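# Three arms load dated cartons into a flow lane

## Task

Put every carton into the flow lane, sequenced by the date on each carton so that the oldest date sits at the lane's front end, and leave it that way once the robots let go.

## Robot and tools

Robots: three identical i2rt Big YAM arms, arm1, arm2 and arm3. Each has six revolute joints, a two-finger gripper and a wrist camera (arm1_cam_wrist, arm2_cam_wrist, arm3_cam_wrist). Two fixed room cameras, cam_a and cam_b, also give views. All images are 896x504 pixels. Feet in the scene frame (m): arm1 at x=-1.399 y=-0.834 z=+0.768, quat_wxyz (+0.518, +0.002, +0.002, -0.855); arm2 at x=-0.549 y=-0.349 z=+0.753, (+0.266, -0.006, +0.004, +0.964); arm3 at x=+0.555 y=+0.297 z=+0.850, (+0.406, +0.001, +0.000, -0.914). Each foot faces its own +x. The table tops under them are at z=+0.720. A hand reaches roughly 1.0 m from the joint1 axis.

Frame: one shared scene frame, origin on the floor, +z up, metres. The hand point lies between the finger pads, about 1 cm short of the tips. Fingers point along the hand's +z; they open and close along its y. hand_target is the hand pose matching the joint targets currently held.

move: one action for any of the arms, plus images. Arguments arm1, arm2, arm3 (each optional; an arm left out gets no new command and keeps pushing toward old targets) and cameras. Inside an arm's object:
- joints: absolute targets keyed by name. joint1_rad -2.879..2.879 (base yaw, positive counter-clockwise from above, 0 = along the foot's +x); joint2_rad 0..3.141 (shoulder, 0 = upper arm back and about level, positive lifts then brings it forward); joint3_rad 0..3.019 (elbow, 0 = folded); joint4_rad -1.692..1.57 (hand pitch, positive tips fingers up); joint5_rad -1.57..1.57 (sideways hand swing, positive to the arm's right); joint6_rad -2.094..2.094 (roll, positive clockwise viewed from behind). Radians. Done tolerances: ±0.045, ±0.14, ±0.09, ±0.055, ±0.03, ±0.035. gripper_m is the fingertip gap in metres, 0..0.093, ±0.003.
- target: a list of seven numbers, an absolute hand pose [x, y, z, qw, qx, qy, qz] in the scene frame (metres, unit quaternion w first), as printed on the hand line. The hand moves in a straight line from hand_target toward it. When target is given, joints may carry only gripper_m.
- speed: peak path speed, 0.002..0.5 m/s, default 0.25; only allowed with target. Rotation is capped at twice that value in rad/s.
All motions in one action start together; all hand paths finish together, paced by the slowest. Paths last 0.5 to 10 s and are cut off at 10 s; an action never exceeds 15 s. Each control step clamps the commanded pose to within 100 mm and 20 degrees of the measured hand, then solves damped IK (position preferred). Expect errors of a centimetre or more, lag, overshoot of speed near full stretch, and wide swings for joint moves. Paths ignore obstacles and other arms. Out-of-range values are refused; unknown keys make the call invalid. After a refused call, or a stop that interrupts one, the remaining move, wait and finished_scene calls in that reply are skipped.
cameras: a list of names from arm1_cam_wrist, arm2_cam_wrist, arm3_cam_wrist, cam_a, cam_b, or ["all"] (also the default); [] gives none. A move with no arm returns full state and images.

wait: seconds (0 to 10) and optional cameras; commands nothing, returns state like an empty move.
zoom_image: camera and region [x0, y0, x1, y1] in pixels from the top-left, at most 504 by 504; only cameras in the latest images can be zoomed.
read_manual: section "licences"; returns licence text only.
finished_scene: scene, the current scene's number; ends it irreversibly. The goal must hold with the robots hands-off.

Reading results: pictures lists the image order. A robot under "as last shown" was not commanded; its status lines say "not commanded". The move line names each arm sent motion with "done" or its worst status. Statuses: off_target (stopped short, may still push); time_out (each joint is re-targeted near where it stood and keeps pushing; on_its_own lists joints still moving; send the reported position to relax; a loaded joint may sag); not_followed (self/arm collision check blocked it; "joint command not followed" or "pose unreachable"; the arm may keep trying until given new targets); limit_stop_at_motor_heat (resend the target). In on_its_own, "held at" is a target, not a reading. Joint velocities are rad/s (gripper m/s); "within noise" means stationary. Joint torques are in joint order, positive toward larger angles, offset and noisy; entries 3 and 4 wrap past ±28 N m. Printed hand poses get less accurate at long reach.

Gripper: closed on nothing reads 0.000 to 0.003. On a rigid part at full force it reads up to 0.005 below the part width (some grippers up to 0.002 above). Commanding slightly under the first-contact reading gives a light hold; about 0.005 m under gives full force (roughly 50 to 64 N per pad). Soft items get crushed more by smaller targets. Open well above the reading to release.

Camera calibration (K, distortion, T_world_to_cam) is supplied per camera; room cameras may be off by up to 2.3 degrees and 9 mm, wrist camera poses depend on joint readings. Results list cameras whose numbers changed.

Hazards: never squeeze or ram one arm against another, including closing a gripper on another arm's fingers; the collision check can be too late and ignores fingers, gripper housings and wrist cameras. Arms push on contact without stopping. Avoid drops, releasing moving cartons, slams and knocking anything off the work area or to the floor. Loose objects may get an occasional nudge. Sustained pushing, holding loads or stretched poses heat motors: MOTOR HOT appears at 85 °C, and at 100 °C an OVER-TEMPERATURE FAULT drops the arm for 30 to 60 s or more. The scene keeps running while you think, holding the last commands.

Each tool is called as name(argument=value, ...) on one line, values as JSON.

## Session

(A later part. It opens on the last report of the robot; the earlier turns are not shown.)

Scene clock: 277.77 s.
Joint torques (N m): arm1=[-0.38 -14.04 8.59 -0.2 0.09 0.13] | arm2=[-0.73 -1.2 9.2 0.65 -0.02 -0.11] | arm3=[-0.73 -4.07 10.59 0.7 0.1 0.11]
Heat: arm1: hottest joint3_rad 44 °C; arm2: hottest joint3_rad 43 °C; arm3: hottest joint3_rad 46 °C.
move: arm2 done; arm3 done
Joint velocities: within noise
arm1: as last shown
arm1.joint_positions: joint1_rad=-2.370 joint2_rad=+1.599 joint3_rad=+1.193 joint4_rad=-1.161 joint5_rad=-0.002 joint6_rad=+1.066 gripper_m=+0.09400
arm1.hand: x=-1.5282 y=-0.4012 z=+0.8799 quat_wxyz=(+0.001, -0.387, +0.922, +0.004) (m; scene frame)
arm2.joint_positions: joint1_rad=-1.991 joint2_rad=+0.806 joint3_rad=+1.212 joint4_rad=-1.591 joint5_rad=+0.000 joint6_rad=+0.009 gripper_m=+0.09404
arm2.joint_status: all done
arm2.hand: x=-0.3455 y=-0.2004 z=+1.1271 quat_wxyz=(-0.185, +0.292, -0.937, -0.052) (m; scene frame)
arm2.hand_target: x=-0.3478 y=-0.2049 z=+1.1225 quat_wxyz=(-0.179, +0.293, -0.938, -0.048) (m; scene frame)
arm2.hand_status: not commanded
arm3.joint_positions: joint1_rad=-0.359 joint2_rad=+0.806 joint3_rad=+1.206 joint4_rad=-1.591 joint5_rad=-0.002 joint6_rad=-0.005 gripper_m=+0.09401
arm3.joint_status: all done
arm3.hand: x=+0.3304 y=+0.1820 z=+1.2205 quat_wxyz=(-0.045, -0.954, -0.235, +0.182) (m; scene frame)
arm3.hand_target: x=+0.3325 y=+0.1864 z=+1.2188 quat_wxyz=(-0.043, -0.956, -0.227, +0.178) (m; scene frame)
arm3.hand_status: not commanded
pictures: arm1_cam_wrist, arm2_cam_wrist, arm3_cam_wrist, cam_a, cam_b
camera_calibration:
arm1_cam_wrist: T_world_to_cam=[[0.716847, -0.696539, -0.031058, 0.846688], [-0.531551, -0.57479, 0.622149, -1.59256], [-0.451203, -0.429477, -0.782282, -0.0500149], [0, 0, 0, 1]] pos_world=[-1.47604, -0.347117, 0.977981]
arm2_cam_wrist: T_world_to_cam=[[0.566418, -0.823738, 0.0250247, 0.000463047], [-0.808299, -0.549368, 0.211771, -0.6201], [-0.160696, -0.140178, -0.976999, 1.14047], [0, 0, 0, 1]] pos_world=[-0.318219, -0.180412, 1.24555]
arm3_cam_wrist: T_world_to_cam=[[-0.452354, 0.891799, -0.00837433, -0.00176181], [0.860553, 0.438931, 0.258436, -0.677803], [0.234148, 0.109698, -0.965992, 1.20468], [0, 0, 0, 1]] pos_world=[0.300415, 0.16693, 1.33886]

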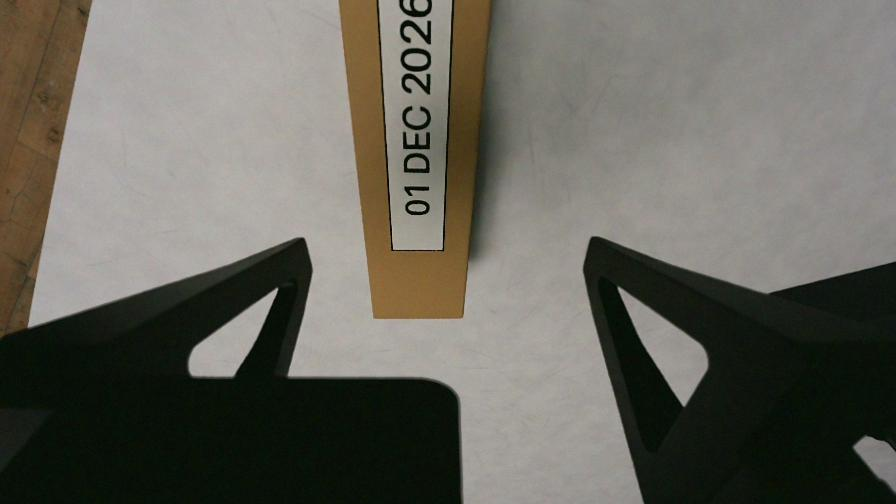

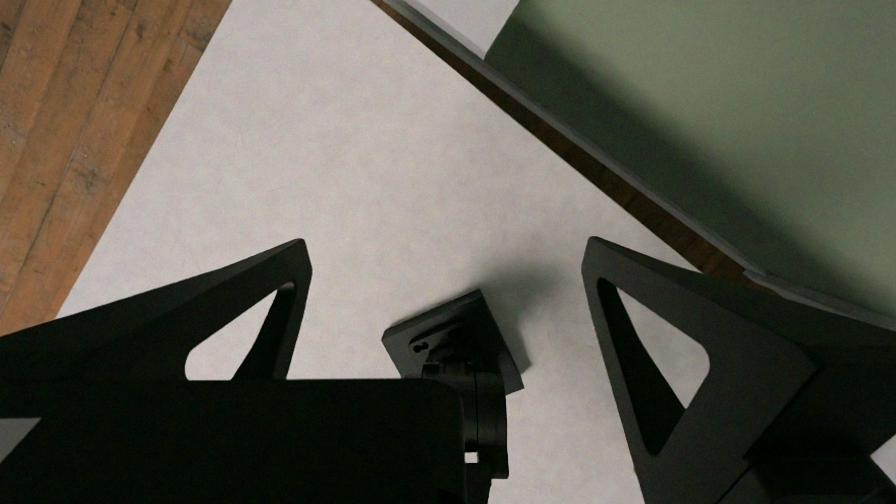

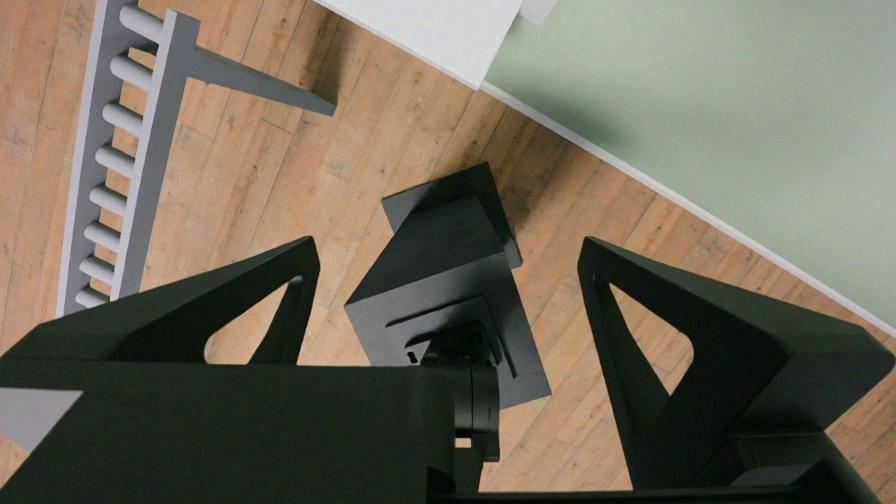

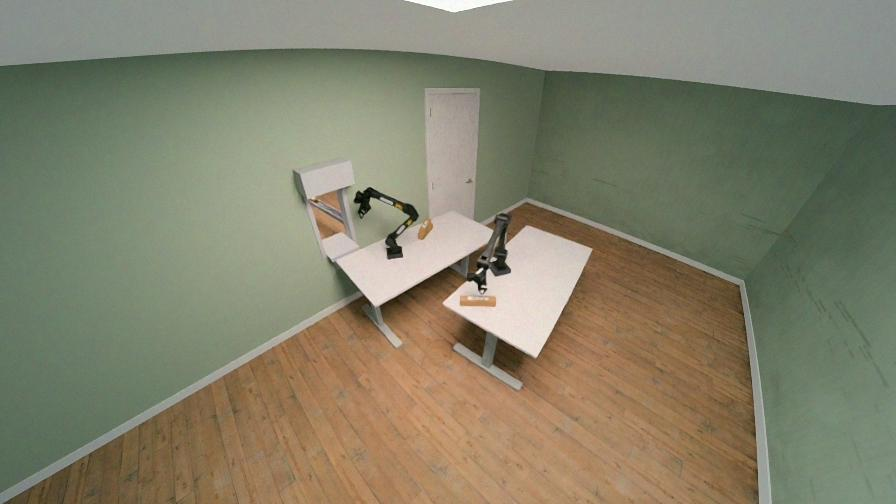

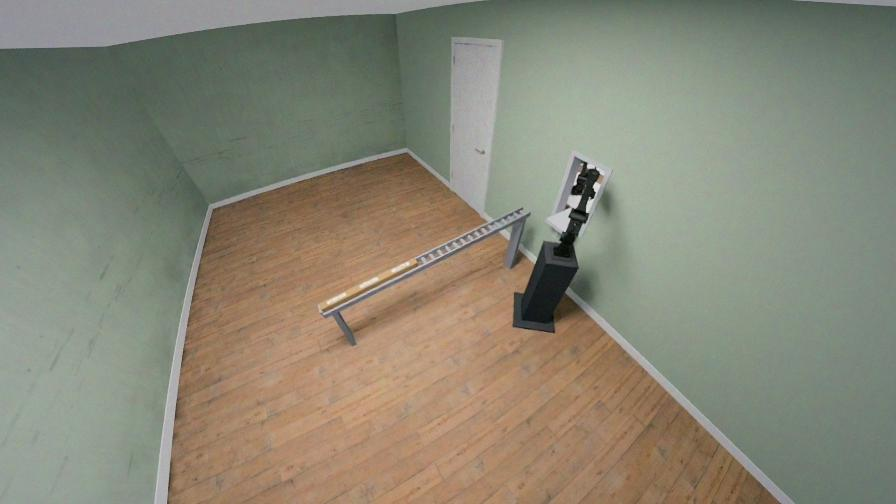

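move(arm1={"target": [-1.527, -0.381, 0.82, 0, -0.3624, 0.932, 0], "speed": 0.2}, arm2={"joints": {"joint2_rad": 0.5, "joint3_rad": 1.0, "joint4_rad": -0.7}}, arm3={"joints": {"joint2_rad": 0.5, "joint3_rad": 1.0, "joint4_rad": -0.7}}, cameras=["arm1_cam_wrist", "arm2_cam_wrist", "arm3_cam_wrist"])

Scene clock: 311.03 s.
Joint torques (N m): arm1=[-0.38 -15.74 7.99 0.47 0.09 0.14] | arm2=[-0.67 2.9 9.13 2.84 -0.01 -0.11] | arm3=[-0.62 0.73 11.1 2.43 0.09 0.11]
Heat: arm1: hottest joint3_rad 42 °C; arm2: hottest joint3_rad 44 °C; arm3: hottest joint3_rad 43 °C.
move: arm1 done; arm2 done; arm3 done
Joint velocities: within noise
arm1.joint_positions: joint1_rad=-2.370 joint2_rad=+1.722 joint3_rad=+1.166 joint4_rad=-1.040 joint5_rad=-0.002 joint6_rad=+1.096 gripper_m=+0.09400
arm1.joint_status: not commanded
arm1.hand: x=-1.5315 y=-0.3893 z=+0.8170 quat_wxyz=(+0.000, -0.374, +0.928, -0.010) (m; scene frame)
arm1.hand_target: x=-1.5269 y=-0.3811 z=+0.8200 quat_wxyz=(+0.000, -0.362, +0.932, +0.000) (m; scene frame)
arm1.hand_status: done (0.010 m and 1.8 deg from the pose sent, 0.063 m and 3.1 deg at the start)
arm2.joint_positions: joint1_rad=-1.991 joint2_rad=+0.498 joint3_rad=+1.018 joint4_rad=-0.716 joint5_rad=+0.000 joint6_rad=+0.009 gripper_m=+0.09404
arm2.joint_status: all done
arm2.hand: x=-0.3124 y=-0.1746 z=+1.2664 quat_wxyz=(-0.607, +0.234, -0.736, -0.189) (m; scene frame)
arm2.hand_target: x=-0.3073 y=-0.1746 z=+1.2593 quat_wxyz=(-0.607, +0.234, -0.738, -0.182) (m; scene frame)
arm2.hand_status: not commanded
arm3.joint_positions: joint1_rad=-0.359 joint2_rad=+0.497 joint3_rad=+1.006 joint4_rad=-0.716 joint5_rad=-0.002 joint6_rad=-0.005 gripper_m=+0.09401
arm3.joint_status: all done
arm3.hand: x=+0.2909 y=+0.1617 z=+1.3559 quat_wxyz=(-0.148, -0.754, -0.186, +0.612) (m; scene frame)
arm3.hand_target: x=+0.2868 y=+0.1636 z=+1.3553 quat_wxyz=(-0.146, -0.754, -0.179, +0.615) (m; scene frame)
arm3.hand_status: not commanded
pictures: arm1_cam_wrist, arm2_cam_wrist, arm3_cam_wrist
camera_calibration:
arm1_cam_wrist: T_world_to_cam=[[0.695906, -0.718109, -0.00577652, 0.794227], [-0.553434, -0.541414, 0.632915, -1.57772], [-0.45763, -0.437253, -0.774199, -0.115073], [0, 0, 0, 1]] pos_world=[-1.47853, -0.334175, 0.914065]
arm2_cam_wrist: T_world_to_cam=[[0.563017, -0.826347, 0.012767, 0.0134176], [-0.584954, -0.409366, -0.700178, 0.640509], [0.583816, 0.386744, -0.713855, 1.27681], [0, 0, 0, 1]] pos_world=[-0.378311, -0.22051, 1.35976]
arm3_cam_wrist: T_world_to_cam=[[-0.461207, 0.887214, -0.0117797, 0.00759885], [0.668319, 0.338624, -0.662332, 0.65074], [-0.583641, -0.313345, -0.749118, 1.35919], [0, 0, 0, 1]] pos_world=[0.361883, 0.198798, 1.44929]

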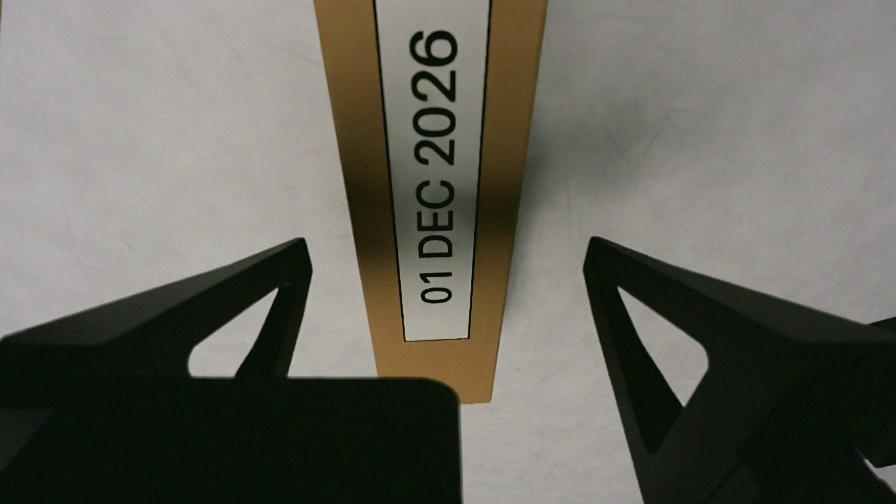

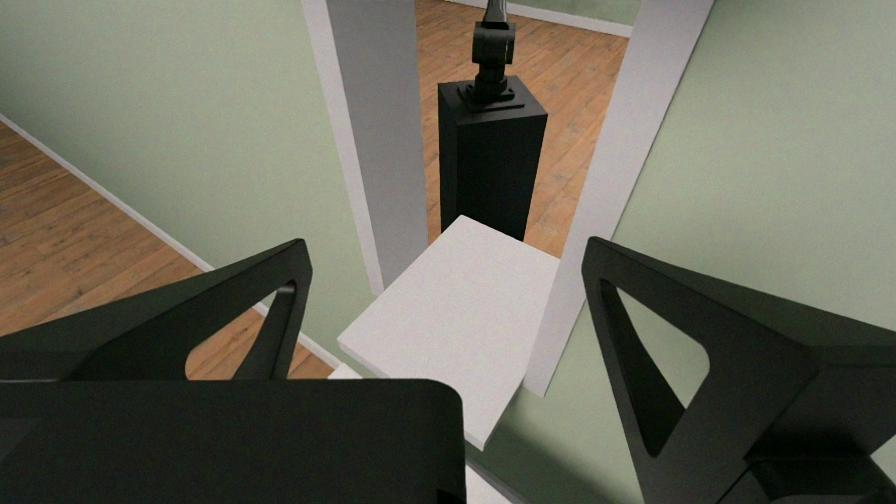

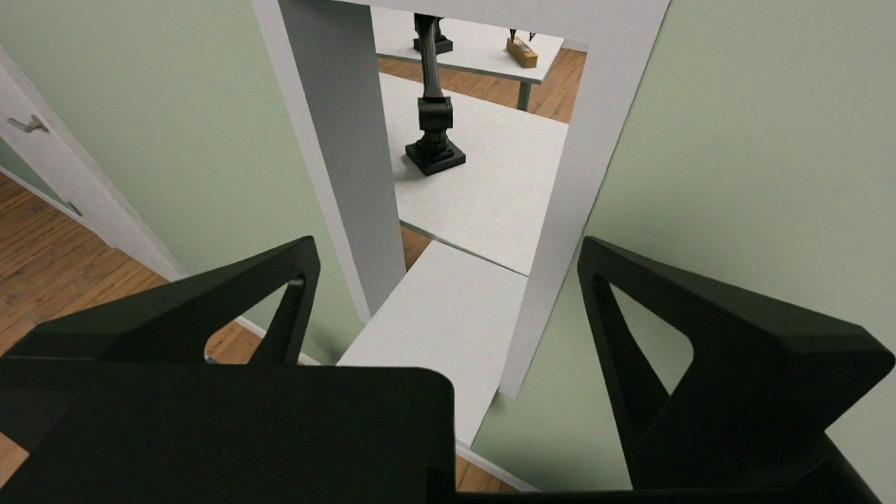

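move(arm1={"target": [-1.531, -0.376, 0.77, 0, -0.3502, 0.9367, 0], "speed": 0.15}, cameras=["arm1_cam_wrist"])

Scene clock: 344.63 s.
Joint torques (N m): arm1=[0.03 -16.62 7.2 0.49 0.08 0.13] | arm2=[-0.67 2.84 9.13 2.78 -0.02 -0.11] | arm3=[-0.62 0.73 11.08 2.47 0.09 0.11]
Heat: arm1: hottest joint3_rad 42 °C; arm2: hottest joint3_rad 45 °C; arm3: hottest joint3_rad 44 °C.
move: arm1 done
Joint velocities: within noise
arm1.joint_positions: joint1_rad=-2.370 joint2_rad=+1.808 joint3_rad=+1.137 joint4_rad=-0.920 joint5_rad=-0.002 joint6_rad=+1.127 gripper_m=+0.09400
arm1.joint_status: not commanded
arm1.hand: x=-1.5333 y=-0.3827 z=+0.7690 quat_wxyz=(+0.000, -0.359, +0.933, -0.008) (m; scene frame)
arm1.hand_target: x=-1.5309 y=-0.3760 z=+0.7701 quat_wxyz=(+0.000, -0.350, +0.937, +0.000) (m; scene frame)
arm1.hand_status: done (0.007 m and 1.4 deg from the pose sent, 0.049 m and 3.1 deg at the start)
arm2, arm3: as last shown
arm2.hand_target: x=-0.3073 y=-0.1746 z=+1.2592 quat_wxyz=(-0.607, +0.234, -0.738, -0.182) (m; scene frame)
arm3.hand: x=+0.2909 y=+0.1617 z=+1.3560 quat_wxyz=(-0.148, -0.754, -0.186, +0.612) (m; scene frame)
pictures: arm1_cam_wrist
camera_calibration:
arm1_cam_wrist: T_world_to_cam=[[0.672779, -0.739781, -0.0096321, 0.759207], [-0.569892, -0.526491, 0.630896, -1.56268], [-0.471796, -0.418965, -0.775807, -0.163613], [0, 0, 0, 1]] pos_world=[-1.47853, -0.329637, 0.866267]

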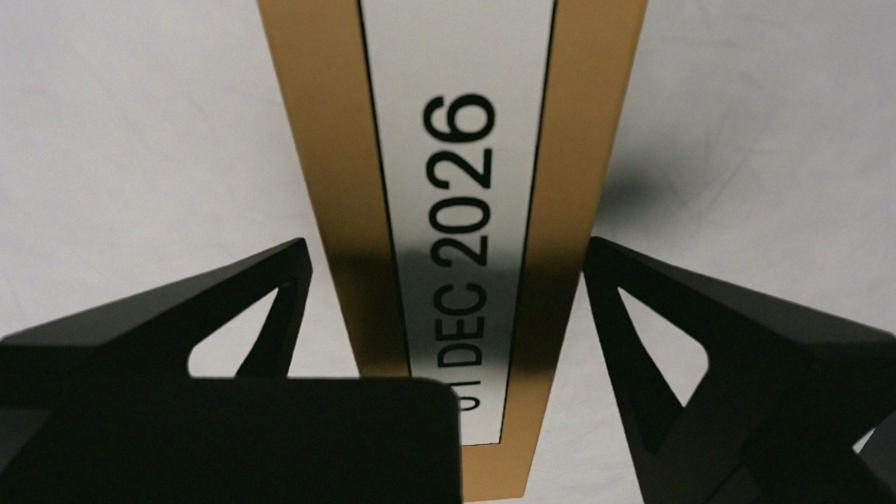

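move(arm1={"joints": {"gripper_m": 0.055}}, cameras=["arm1_cam_wrist"])

Scene clock: 350.97 s.
Joint torques (N m): arm1=[0.09 -16.03 7.24 0.46 0.1 0.11] | arm2=[-0.73 2.78 9.11 2.78 -0.01 -0.11] | arm3=[-0.56 0.5 11.03 2.4 0.09 0.12]
Heat: arm1: hottest joint3_rad 42 °C; arm2: hottest joint3_rad 46 °C; arm3: hottest joint3_rad 44 °C.
move: arm1 off_target
Joint velocities: within noise
arm1.joint_positions: joint1_rad=-2.370 joint2_rad=+1.808 joint3_rad=+1.137 joint4_rad=-0.919 joint5_rad=-0.002 joint6_rad=+1.129 gripper_m=+0.06045
arm1.joint_status: gripper_m off_target (ended at +0.06048, target +0.05500)
arm1.hand: x=-1.5334 y=-0.3825 z=+0.7690 quat_wxyz=(+0.000, -0.358, +0.934, -0.008) (m; scene frame)
arm1.hand_target: x=-1.5309 y=-0.3761 z=+0.7701 quat_wxyz=(+0.000, -0.350, +0.937, +0.000) (m; scene frame)
arm1.hand_status: not commanded
arm2, arm3: as last shown
pictures: arm1_cam_wrist
camera_calibration:
arm1_cam_wrist: T_world_to_cam=[[0.671075, -0.741315, -0.0105029, 0.756796], [-0.570725, -0.525587, 0.630897, -1.56361], [-0.473214, -0.417385, -0.775795, -0.165192], [0, 0, 0, 1]] pos_world=[-1.47843, -0.329734, 0.866268]

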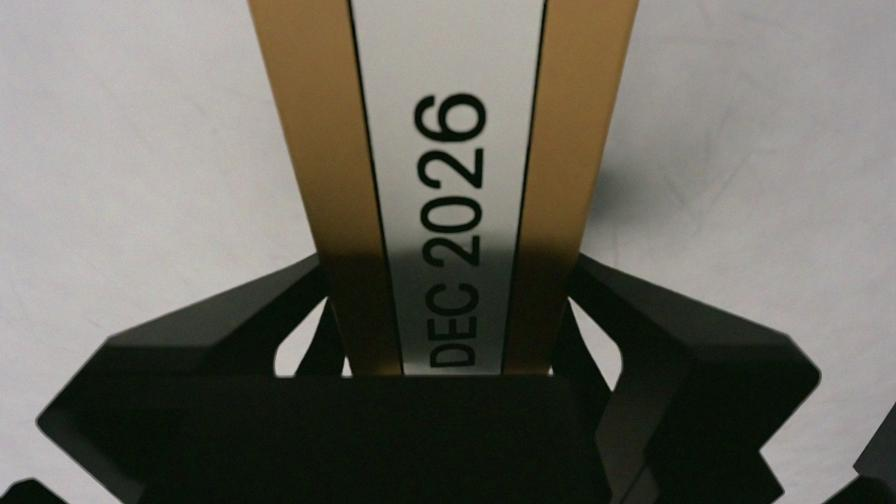

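move(arm1={"target": [-1.531, -0.376, 0.96, 0, -0.3502, 0.9367, 0], "speed": 0.25}, arm2={"joints": {"joint2_rad": 0.8, "joint3_rad": 1.2, "joint4_rad": -1.6}}, cameras=["arm1_cam_wrist"])

move(arm2={"joints": {"joint1_rad": 2.2375}}, cameras=["cam_a"])

Scene clock: 374.67 s.
Joint torques (N m): arm1=[-0.03 -15.27 13.3 -0.43 0.15 0.1] | arm2=[-0.79 -1.08 14.89 0.53 -0.02 -0.11] | arm3=[-0.73 0.44 11.03 2.44 0.1 0.11]
Heat: arm1: hottest joint2_rad 41 °C; arm2: hottest joint3_rad 46 °C; arm3: hottest joint3_rad 43 °C.
move: arm1 off_target; arm2 done
Joint velocities: within noise
arm1.joint_positions: joint1_rad=-2.370 joint2_rad=+1.609 joint3_rad=+1.353 joint4_rad=-1.377 joint5_rad=-0.003 joint6_rad=+1.130 gripper_m=+0.06045
arm1.joint_status: not commanded
arm1.hand: x=-1.5303 y=-0.3957 z=+0.9340 quat_wxyz=(-0.002, -0.357, +0.934, -0.029) (m; scene frame)
arm1.hand_target: x=-1.5305 y=-0.3774 z=+0.9601 quat_wxyz=(+0.000, -0.350, +0.937, +0.000) (m; scene frame)
arm1.hand_status: off_target (0.033 m and 3.4 deg from the pose sent, 0.191 m and 1.3 deg at the start)
arm2.joint_positions: joint1_rad=-1.991 joint2_rad=+0.803 joint3_rad=+1.140 joint4_rad=-1.591 joint5_rad=+0.000 joint6_rad=+0.009 gripper_m=+0.09404
arm2.joint_status: all done
arm2.hand: x=-0.3512 y=-0.2050 z=+1.0964 quat_wxyz=(-0.153, +0.294, -0.943, -0.042) (m; scene frame)
arm2.hand_target: x=-0.3479 y=-0.2050 z=+1.1224 quat_wxyz=(-0.179, +0.293, -0.938, -0.048) (m; scene frame)
arm2.hand_status: not commanded
arm3: as last shown
pictures: arm1_cam_wrist
camera_calibration:
arm1_cam_wrist: T_world_to_cam=[[0.670547, -0.741354, 0.0275615, 0.710371], [-0.578147, -0.498925, 0.645616, -1.68745], [-0.464879, -0.448851, -0.763165, -0.0527008], [0, 0, 0, 1]] pos_world=[-1.47643, -0.338927, 1.02964]

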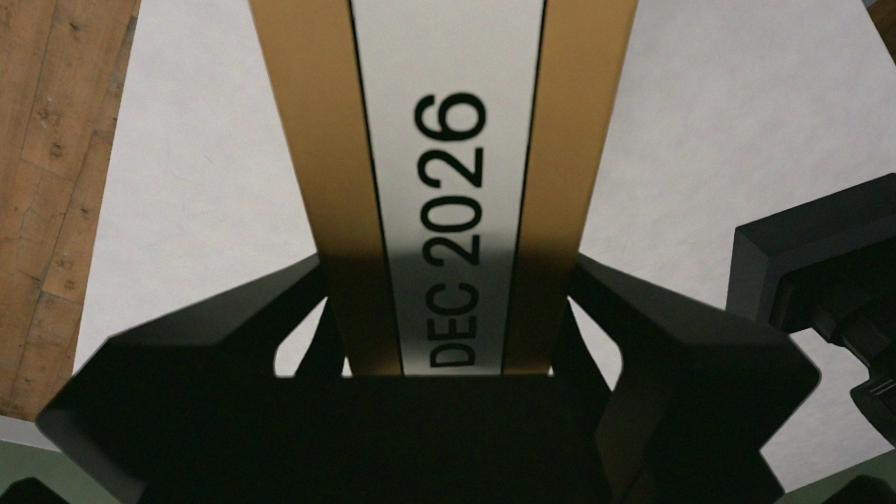

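Scene clock: 377.53 s.
Joint torques (N m): arm1=[-0.03 -15.68 13.29 -0.35 0.15 0.1] | arm2=[0.62 -1.08 14.87 0.55 -0.02 -0.11] | arm3=[-0.56 0.73 11.07 2.44 0.1 0.11]
Heat: arm1: hottest joint3_rad 41 °C; arm2: hottest joint3_rad 47 °C; arm3: hottest joint3_rad 43 °C.
move: arm2 done
Joint velocities: within noise
arm1, arm3: as last shown
arm1.joint_positions: joint1_rad=-2.370 joint2_rad=+1.609 joint3_rad=+1.353 joint4_rad=-1.378 joint5_rad=-0.003 joint6_rad=+1.130 gripper_m=+0.06045
arm1.hand: x=-1.5303 y=-0.3959 z=+0.9340 quat_wxyz=(-0.002, -0.357, +0.934, -0.029) (m; scene frame)
arm2.joint_positions: joint1_rad=+2.229 joint2_rad=+0.805 joint3_rad=+1.140 joint4_rad=-1.591 joint5_rad=+0.000 joint6_rad=+0.009 gripper_m=+0.09404
arm2.joint_status: all done
arm2.hand: x=-0.5234 y=-0.5887 z=+1.0986 quat_wxyz=(+0.125, +0.659, +0.734, -0.105) (m; scene frame)
arm2.hand_target: x=-0.5211 y=-0.5905 z=+1.1252 quat_wxyz=(+0.146, +0.649, +0.737, -0.123) (m; scene frame)
arm2.hand_status: not commanded
pictures: cam_a

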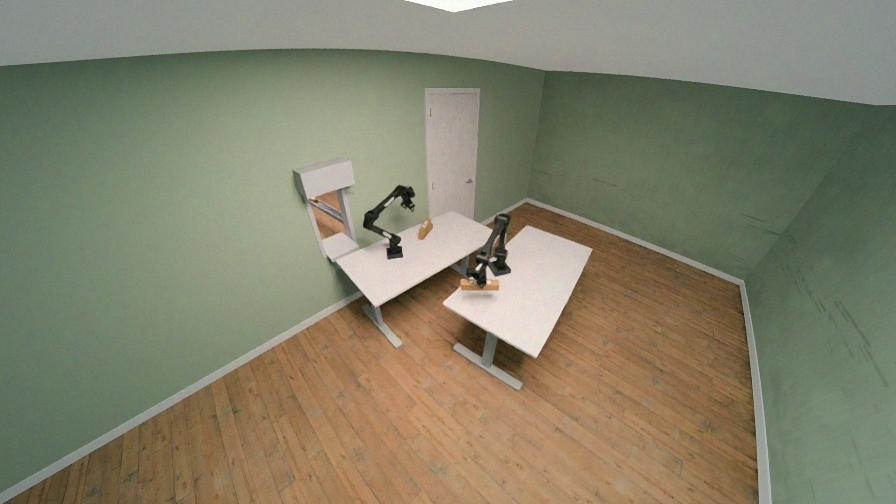

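move(arm1={"joints": {"joint1_rad": 2.486, "joint2_rad": 1.965, "joint3_rad": 1.7645, "joint4_rad": -1.37, "joint5_rad": 0, "joint6_rad": 0}}, arm2={"target": [-0.4795, -0.8247, 0.92, 0, 0.4756, 0.8796, 0], "speed": 0.3}, cameras=["arm1_cam_wrist", "arm2_cam_wrist", "cam_a"])

Scene clock: 386.23 s.
Joint torques (N m): arm1=[0.62 -25.05 9.37 -0.28 0.09 -0.02] | arm2=[0.62 -12.04 13.9 -0.14 -0.01 -0.12] | arm3=[-0.79 0.67 11.1 2.43 0.09 0.11]
Heat: arm1: hottest joint3_rad 42 °C; arm2: hottest joint3_rad 50 °C; arm3: hottest joint3_rad 43 °C.
move: arm1 done; arm2 off_target
Joint velocities: within noise
arm1.joint_positions: joint1_rad=+2.497 joint2_rad=+2.007 joint3_rad=+1.752 joint4_rad=-1.360 joint5_rad=+0.000 joint6_rad=+0.005 gripper_m=+0.06030
arm1.joint_status: all done
arm1.hand: x=-0.8550 y=-0.5759 z=+0.8733 quat_wxyz=(+0.020, +0.218, -0.976, +0.002) (m; scene frame)
arm1.hand_target: x=-0.8503 y=-0.5810 z=+0.9023 quat_wxyz=(-0.002, +0.215, -0.977, -0.002) (m; scene frame)
arm1.hand_status: not commanded
arm2.joint_positions: joint1_rad=+2.251 joint2_rad=+1.625 joint3_rad=+1.327 joint4_rad=-1.318 joint5_rad=+0.006 joint6_rad=-0.418 gripper_m=+0.09404
arm2.joint_status: not commanded
arm2.hand: x=-0.4864 y=-0.8073 z=+0.9064 quat_wxyz=(-0.009, +0.485, +0.875, +0.013) (m; scene frame)
arm2.hand_target: x=-0.4796 y=-0.8239 z=+0.9201 quat_wxyz=(+0.000, +0.476, +0.880, +0.000) (m; scene frame)
arm2.hand_status: off_target (0.023 m and 2.2 deg from the pose sent, 0.299 m and 32.8 deg at the start)
arm3: as last shown
pictures: arm1_cam_wrist, arm2_cam_wrist, cam_a
camera_calibration:
arm1_cam_wrist: T_world_to_cam=[[0.428259, -0.903193, -0.0289137, -0.125459], [-0.672886, -0.340087, 0.656936, -1.34718], [-0.603174, -0.261883, -0.753391, 0.114854], [0, 0, 0, 1]] pos_world=[-0.78349, -0.541392, 0.967912]
arm2_cam_wrist: T_world_to_cam=[[-0.845215, -0.534425, -0.00117299, -0.843513], [-0.43265, 0.682962, 0.588537, -0.184562], [-0.313728, 0.497948, -0.808469, 1.1051], [0, 0, 0, 1]] pos_world=[-0.446099, -0.875029, 1.00107]

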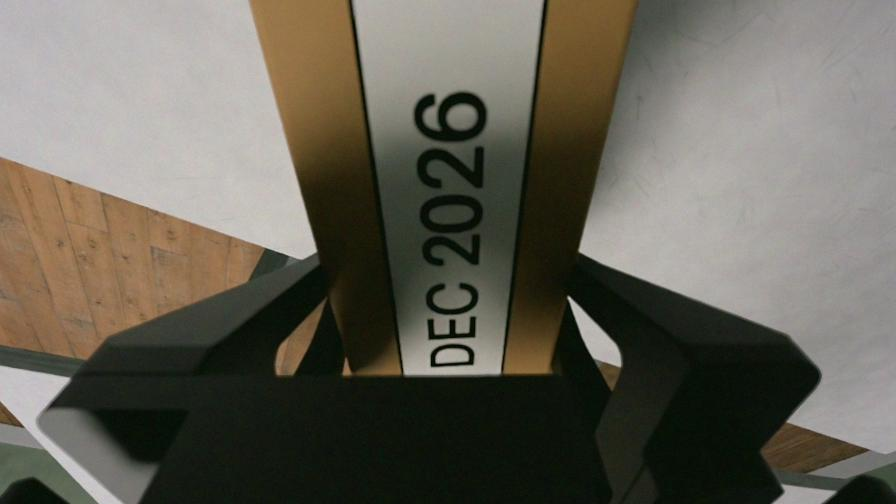

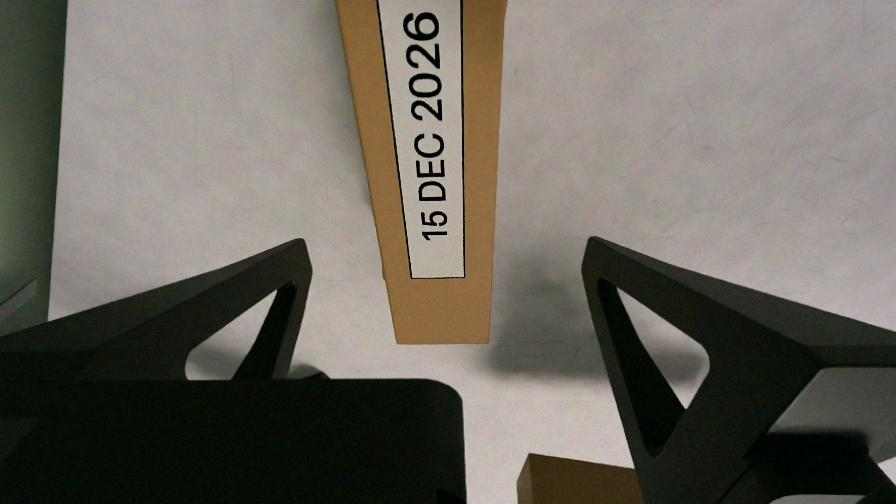

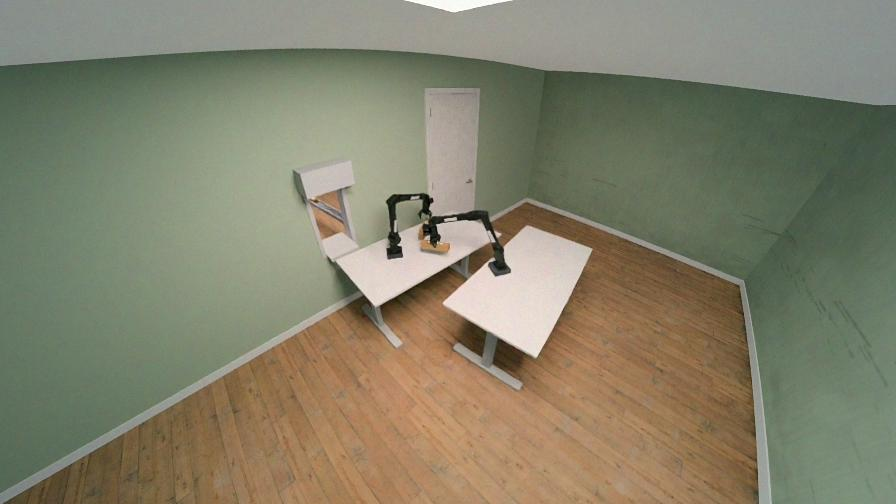

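move(arm1={"target": [-0.8503, -0.5810, 0.815, 0, -0.215, 0.977, 0], "speed": 0.2}, cameras=["arm1_cam_wrist"])

Scene clock: 390.90 s.
Joint torques (N m): arm1=[0.21 -23.24 9.07 0.38 0.12 0] | arm2=[0.67 -12.04 13.89 -0.14 -0.01 -0.12] | arm3=[-0.79 0.73 11.11 2.44 0.08 0.11]
Heat: arm1: hottest joint3_rad 42 °C; arm2: hottest joint3_rad 50 °C; arm3: hottest joint3_rad 43 °C.
move: arm1 off_target
Joint velocities: within noise
arm1.joint_positions: joint1_rad=+2.497 joint2_rad=+2.056 joint3_rad=+1.622 joint4_rad=-1.187 joint5_rad=+0.003 joint6_rad=+0.005 gripper_m=+0.06030
arm1.joint_status: not commanded
arm1.hand: x=-0.8631 y=-0.5801 z=+0.7976 quat_wxyz=(+0.023, +0.218, -0.976, +0.005) (m; scene frame)
arm1.hand_target: x=-0.8507 y=-0.5813 z=+0.8151 quat_wxyz=(+0.000, +0.215, -0.977, +0.000) (m; scene frame)
arm1.hand_status: off_target (0.022 m and 2.7 deg from the pose sent, 0.059 m and 2.3 deg at the start)
arm2, arm3: as last shown
pictures: arm1_cam_wrist
camera_calibration:
arm1_cam_wrist: T_world_to_cam=[[0.4283, -0.903277, -0.0255081, -0.130709], [-0.669931, -0.336347, 0.661864, -1.30347], [-0.606425, -0.266387, -0.74919, 0.043147], [0, 0, 0, 1]] pos_world=[-0.79109, -0.544991, 0.891713]

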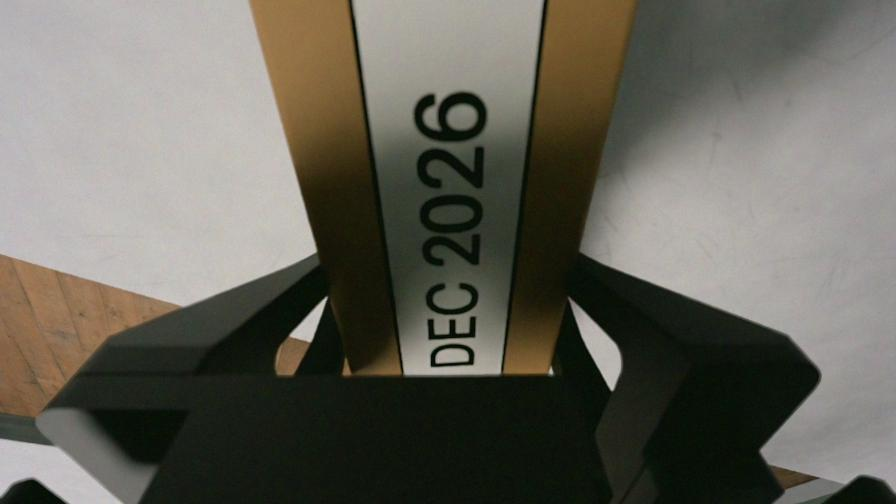

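move(arm1={"target": [-0.8503, -0.5810, 0.793, 0, -0.215, 0.977, 0], "speed": 0.1}, cameras=["cam_a"])

zoom_image(camera="cam_a", region=[380, 180, 520, 290])

Scene clock: 393.97 s.
Joint torques (N m): arm1=[0.09 -22.95 8.47 0.44 0.1 -0.01] | arm2=[0.67 -12.04 13.91 -0.14 -0.01 -0.12] | arm3=[-0.73 0.85 11.1 2.41 0.1 0.1]
Heat: arm1: hottest joint3_rad 42 °C; arm2: hottest joint3_rad 50 °C; arm3: hottest joint3_rad 43 °C.
move: arm1 off_target
Joint velocities: within noise
arm1.joint_positions: joint1_rad=+2.497 joint2_rad=+2.067 joint3_rad=+1.605 joint4_rad=-1.140 joint5_rad=+0.003 joint6_rad=+0.005 gripper_m=+0.06030
arm1.joint_status: not commanded
arm1.hand: x=-0.8600 y=-0.5787 z=+0.7852 quat_wxyz=(+0.013, +0.218, -0.976, +0.003) (m; scene frame)
arm1.hand_target: x=-0.8504 y=-0.5812 z=+0.7930 quat_wxyz=(+0.000, +0.215, -0.977, +0.000) (m; scene frame)
arm1.hand_status: off_target (0.013 m and 1.6 deg from the pose sent, 0.014 m and 2.7 deg at the start)
arm2, arm3: as last shown
pictures: cam_a

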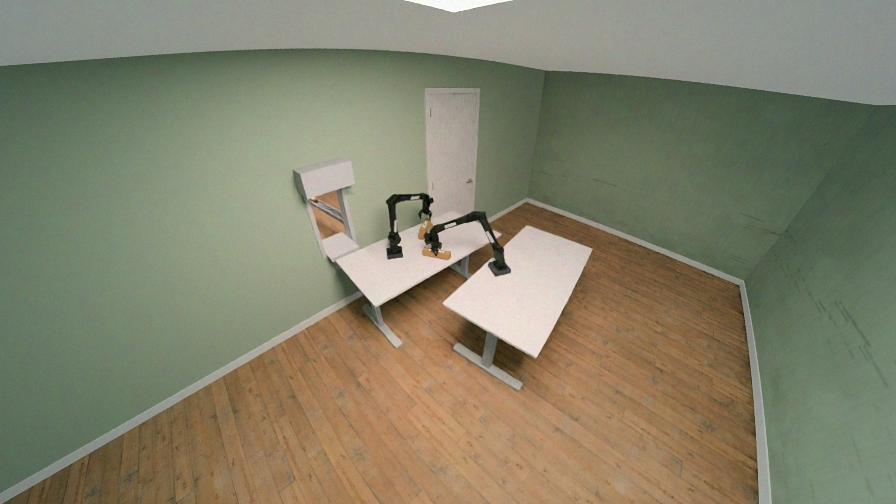

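Scaled by 3.600 from the camera's 896x504 image, which has a finer 1280x720 frame.

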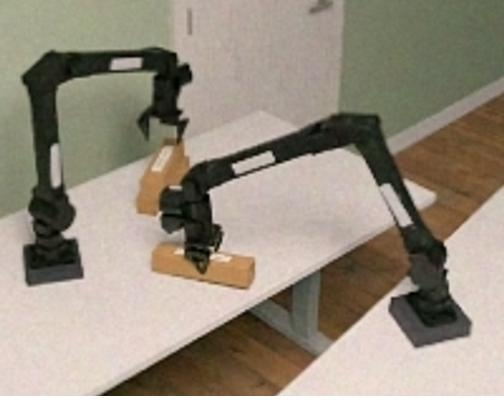

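move(arm1={"target": [-0.8503, -0.5810, 0.775, 0, -0.215, 0.977, 0], "speed": 0.1}, cameras=["cam_a"])

zoom_image(camera="cam_a", region=[410, 225, 470, 275])

Scene clock: 397.30 s.
Joint torques (N m): arm1=[0.15 -20.66 8.06 0.53 0.08 -0.01] | arm2=[0.67 -12.04 13.9 -0.13 -0.01 -0.12] | arm3=[-0.67 0.67 11.03 2.44 0.1 0.12]
Heat: arm1: hottest joint3_rad 42 °C; arm2: hottest joint3_rad 50 °C; arm3: hottest joint3_rad 43 °C.
move: arm1 done
Joint velocities: within noise
arm1.joint_positions: joint1_rad=+2.497 joint2_rad=+2.070 joint3_rad=+1.595 joint4_rad=-1.104 joint5_rad=+0.004 joint6_rad=+0.005 gripper_m=+0.06030
arm1.joint_status: not commanded
arm1.hand: x=-0.8559 y=-0.5768 z=+0.7804 quat_wxyz=(+0.002, +0.218, -0.976, +0.000) (m; scene frame)
arm1.hand_target: x=-0.8504 y=-0.5812 z=+0.7751 quat_wxyz=(+0.000, +0.215, -0.977, +0.000) (m; scene frame)
arm1.hand_status: done (0.009 m and 0.4 deg from the pose sent, 0.014 m and 1.6 deg at the start)
arm2: as last shown
arm3.joint_positions: joint1_rad=-0.359 joint2_rad=+0.497 joint3_rad=+1.006 joint4_rad=-0.716 joint5_rad=-0.002 joint6_rad=-0.005 gripper_m=+0.09401
arm3.joint_status: not commanded
arm3.hand: x=+0.2909 y=+0.1617 z=+1.3560 quat_wxyz=(-0.148, -0.754, -0.186, +0.612) (m; scene frame)
arm3.hand_target: x=+0.2868 y=+0.1636 z=+1.3553 quat_wxyz=(-0.146, -0.754, -0.179, +0.615) (m; scene frame)
arm3.hand_status: not commanded
pictures: cam_a

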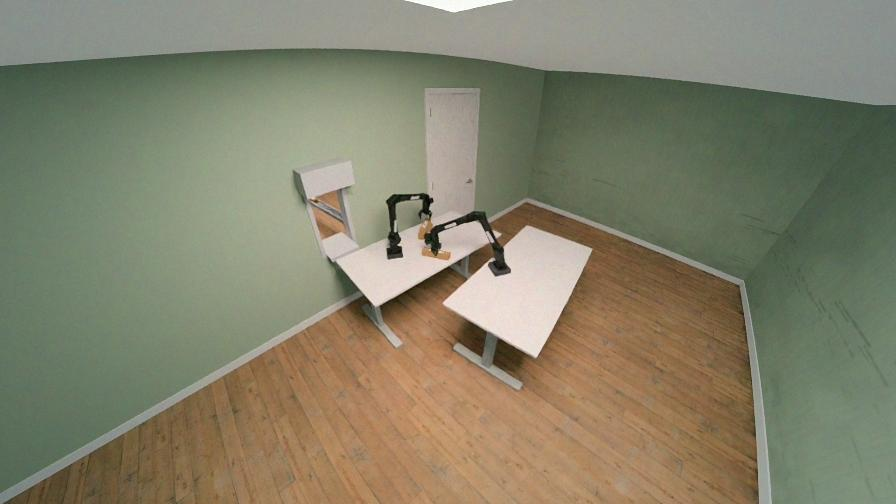

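Scaled by 8.400 from the camera's 896x504 image, which has a finer 1280x720 frame.

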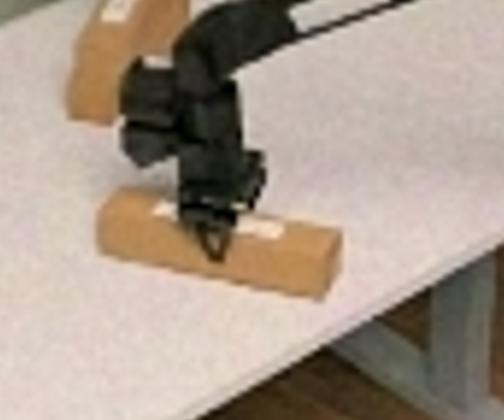

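move(arm1={"joints": {"gripper_m": 0.093}}, arm2={"target": [-0.4733, -0.815, 0.87, 0, 0.4617, 0.887, 0], "speed": 0.2}, cameras=["arm1_cam_wrist", "arm2_cam_wrist"])

Scene clock: 408.53 s.
Joint torques (N m): arm1=[0.15 -20.72 8.08 0.49 0.08 -0.01] | arm2=[0.62 -12.45 8.55 0.76 -0.03 -0.1] | arm3=[-0.5 0.56 11.04 2.43 0.09 0.11]
Heat: arm1: hottest joint2_rad 42 °C; arm2: hottest joint3_rad 51 °C; arm3: hottest joint3_rad 43 °C.
move: arm1 done; arm2 off_target
Joint velocities: within noise
arm1.joint_positions: joint1_rad=+2.497 joint2_rad=+2.071 joint3_rad=+1.595 joint4_rad=-1.104 joint5_rad=+0.004 joint6_rad=+0.005 gripper_m=+0.09294
arm1.joint_status: all done
arm1.hand: x=-0.8561 y=-0.5768 z=+0.7796 quat_wxyz=(+0.002, +0.218, -0.976, +0.000) (m; scene frame)
arm1.hand_target: x=-0.8505 y=-0.5812 z=+0.7750 quat_wxyz=(+0.000, +0.215, -0.977, +0.000) (m; scene frame)
arm1.hand_status: not commanded
arm2.joint_positions: joint1_rad=+2.265 joint2_rad=+1.644 joint3_rad=+1.282 joint4_rad=-1.204 joint5_rad=+0.006 joint6_rad=-0.434 gripper_m=+0.09404
arm2.joint_status: not commanded
arm2.hand: x=-0.4780 y=-0.8177 z=+0.8811 quat_wxyz=(+0.006, +0.471, +0.882, -0.006) (m; scene frame)
arm2.hand_target: x=-0.4734 y=-0.8148 z=+0.8702 quat_wxyz=(+0.000, +0.462, +0.887, +0.000) (m; scene frame)
arm2.hand_status: off_target (0.012 m and 1.6 deg from the pose sent, 0.039 m and 3.5 deg at the start)
arm3: as last shown
pictures: arm1_cam_wrist, arm2_cam_wrist
camera_calibration:
arm1_cam_wrist: T_world_to_cam=[[0.429121, -0.902905, -0.0248447, -0.130828], [-0.694417, -0.347374, 0.630171, -1.2884], [-0.577615, -0.253167, -0.776059, 0.088034], [0, 0, 0, 1]] pos_world=[-0.787697, -0.543395, 0.876982]
arm2_cam_wrist: T_world_to_cam=[[-0.828794, -0.559226, 0.0191622, -0.872253], [-0.457491, 0.696942, 0.552244, -0.127315], [-0.322184, 0.44893, -0.833463, 1.0704], [0, 0, 0, 1]] pos_world=[-0.436298, -0.87959, 0.979162]

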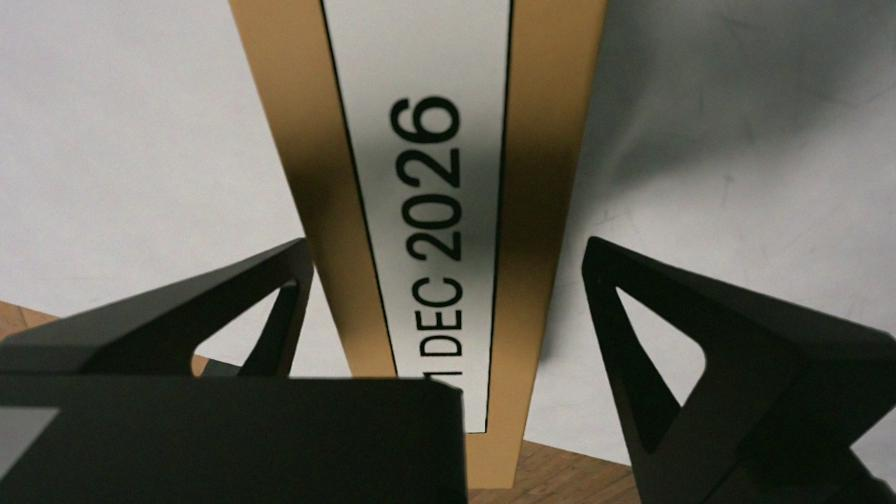

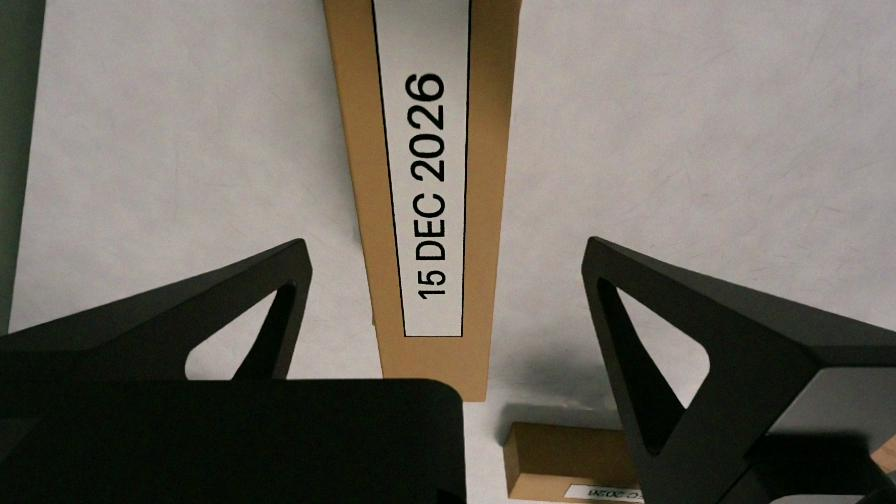

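move(arm1={"target": [-0.8505, -0.5812, 0.93, 0, -0.215, 0.977, 0], "speed": 0.25}, arm2={"target": [-0.467, -0.811, 0.806, 0, 0.4617, 0.887, 0], "speed": 0.15}, cameras=["arm1_cam_wrist", "arm2_cam_wrist"])

Scene clock: 417.47 s.
Joint torques (N m): arm1=[0.21 -20.31 12.15 -0.08 0.09 0] | arm2=[0.73 -12.28 7.92 0.76 -0.03 0.01] | arm3=[-0.79 0.67 11.04 2.52 0.1 0.11]
Heat: arm1: hottest joint2_rad 42 °C; arm2: hottest joint3_rad 50 °C; arm3: hottest joint3_rad 43 °C.
move: arm1 off_target; arm2 off_target
Joint velocities: within noise
arm1.joint_positions: joint1_rad=+2.497 joint2_rad=+1.940 joint3_rad=+1.774 joint4_rad=-1.432 joint5_rad=+0.004 joint6_rad=+0.005 gripper_m=+0.09294
arm1.joint_status: not commanded
arm1.hand: x=-0.8640 y=-0.5812 z=+0.9202 quat_wxyz=(+0.011, +0.218, -0.976, +0.002) (m; scene frame)
arm1.hand_target: x=-0.8510 y=-0.5816 z=+0.9300 quat_wxyz=(+0.000, +0.215, -0.977, +0.000) (m; scene frame)
arm1.hand_status: off_target (0.017 m and 1.4 deg from the pose sent, 0.150 m and 0.5 deg at the start)
arm2.joint_positions: joint1_rad=+2.278 joint2_rad=+1.711 joint3_rad=+1.184 joint4_rad=-1.039 joint5_rad=+0.006 joint6_rad=-0.435 gripper_m=+0.09404
arm2.joint_status: not commanded
arm2.hand: x=-0.4716 y=-0.8154 z=+0.8175 quat_wxyz=(+0.006, +0.465, +0.885, -0.007) (m; scene frame)
arm2.hand_target: x=-0.4671 y=-0.8108 z=+0.8062 quat_wxyz=(+0.000, +0.462, +0.887, +0.000) (m; scene frame)
arm2.hand_status: off_target (0.013 m and 1.2 deg from the pose sent, 0.076 m and 1.6 deg at the start)
arm3: as last shown
pictures: arm1_cam_wrist, arm2_cam_wrist
camera_calibration:
arm1_cam_wrist: T_world_to_cam=[[0.428812, -0.903054, -0.0247808, -0.128311], [-0.683877, -0.342416, 0.644254, -1.38492], [-0.590281, -0.259317, -0.76441, 0.166189], [0, 0, 0, 1]] pos_world=[-0.793994, -0.546993, 1.0161]
arm2_cam_wrist: T_world_to_cam=[[-0.821254, -0.570217, 0.0198643, -0.870523], [-0.466769, 0.69147, 0.551358, -0.0990513], [-0.328129, 0.443533, -0.834032, 1.01166], [0, 0, 0, 1]] pos_world=[-0.429199, -0.8766, 0.915661]

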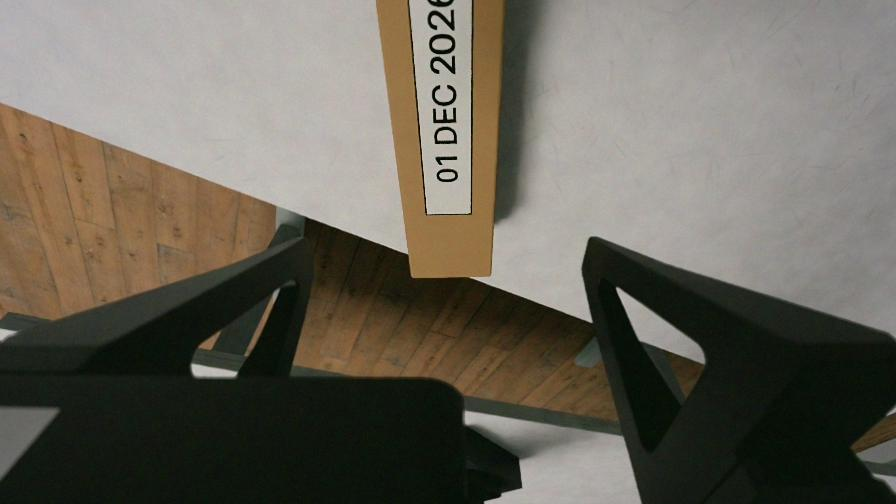

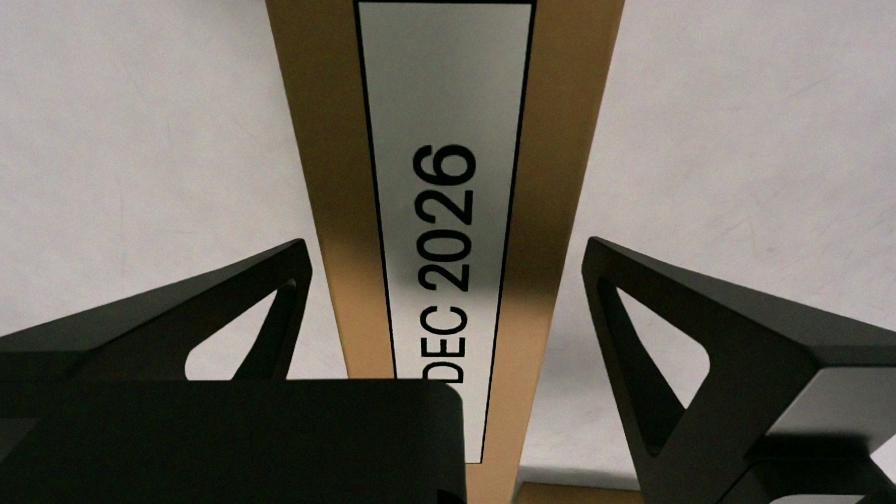

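move(arm1={"joints": {"joint1_rad": 0.2, "joint2_rad": 0.8, "joint3_rad": 1.2, "joint4_rad": -1.6, "joint5_rad": 0, "joint6_rad": 0}}, arm2={"joints": {"gripper_m": 0.054}}, cameras=["arm2_cam_wrist"])

Scene clock: 423.90 s.
Joint torques (N m): arm1=[-0.5 -2.67 9.37 0.46 0.02 -0.02] | arm2=[0.62 -12.34 7.92 0.73 -0.02 0.01] | arm3=[-0.62 0.73 10.99 2.39 0.09 0.11]
Heat: arm1: hottest joint2_rad 42 °C; arm2: hottest joint3_rad 49 °C; arm3: hottest joint3_rad 43 °C.
move: arm1 done; arm2 off_target
Joint velocities: within noise
arm1.joint_positions: joint1_rad=+0.217 joint2_rad=+0.800 joint3_rad=+1.196 joint4_rad=-1.591 joint5_rad=+0.001 joint6_rad=+0.005 gripper_m=+0.09298
arm1.joint_status: all done
arm1.hand: x=-1.4652 y=-1.0765 z=+1.1343 quat_wxyz=(-0.112, -0.782, -0.595, +0.146) (m; scene frame)
arm1.hand_target: x=-1.4686 y=-1.0738 z=+1.1352 quat_wxyz=(-0.109, -0.786, -0.591, +0.145) (m; scene frame)
arm1.hand_status: not commanded
arm2.joint_positions: joint1_rad=+2.278 joint2_rad=+1.711 joint3_rad=+1.184 joint4_rad=-1.039 joint5_rad=+0.006 joint6_rad=-0.434 gripper_m=+0.06066
arm2.joint_status: gripper_m off_target (ended at +0.06069, target +0.05400)
arm2.hand: x=-0.4714 y=-0.8154 z=+0.8175 quat_wxyz=(+0.006, +0.465, +0.885, -0.007) (m; scene frame)
arm2.hand_target: x=-0.4672 y=-0.8108 z=+0.8062 quat_wxyz=(+0.000, +0.462, +0.887, +0.000) (m; scene frame)
arm2.hand_status: not commanded
arm3: as last shown
pictures: arm2_cam_wrist
camera_calibration:
arm2_cam_wrist: T_world_to_cam=[[-0.821252, -0.570226, 0.0196599, -0.870179], [-0.467051, 0.69165, 0.550893, -0.0984944], [-0.327731, 0.44324, -0.834344, 1.01192], [0, 0, 0, 1]] pos_world=[-0.428999, -0.8766, 0.915661]

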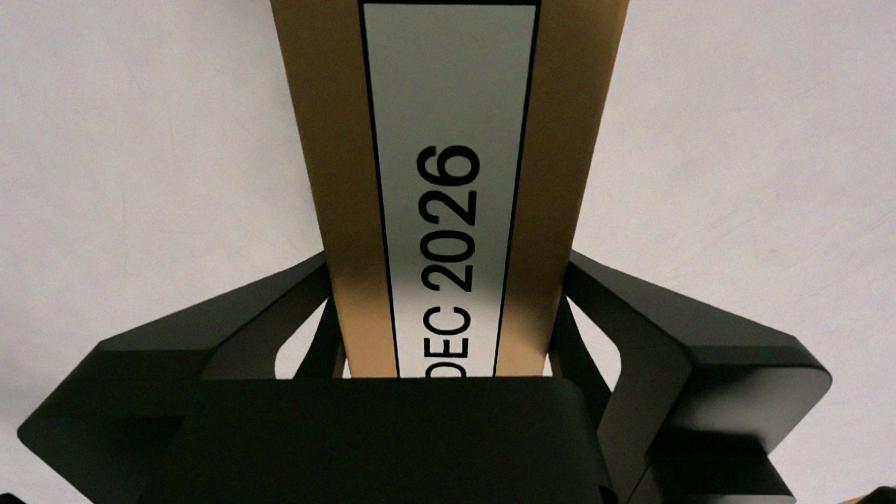

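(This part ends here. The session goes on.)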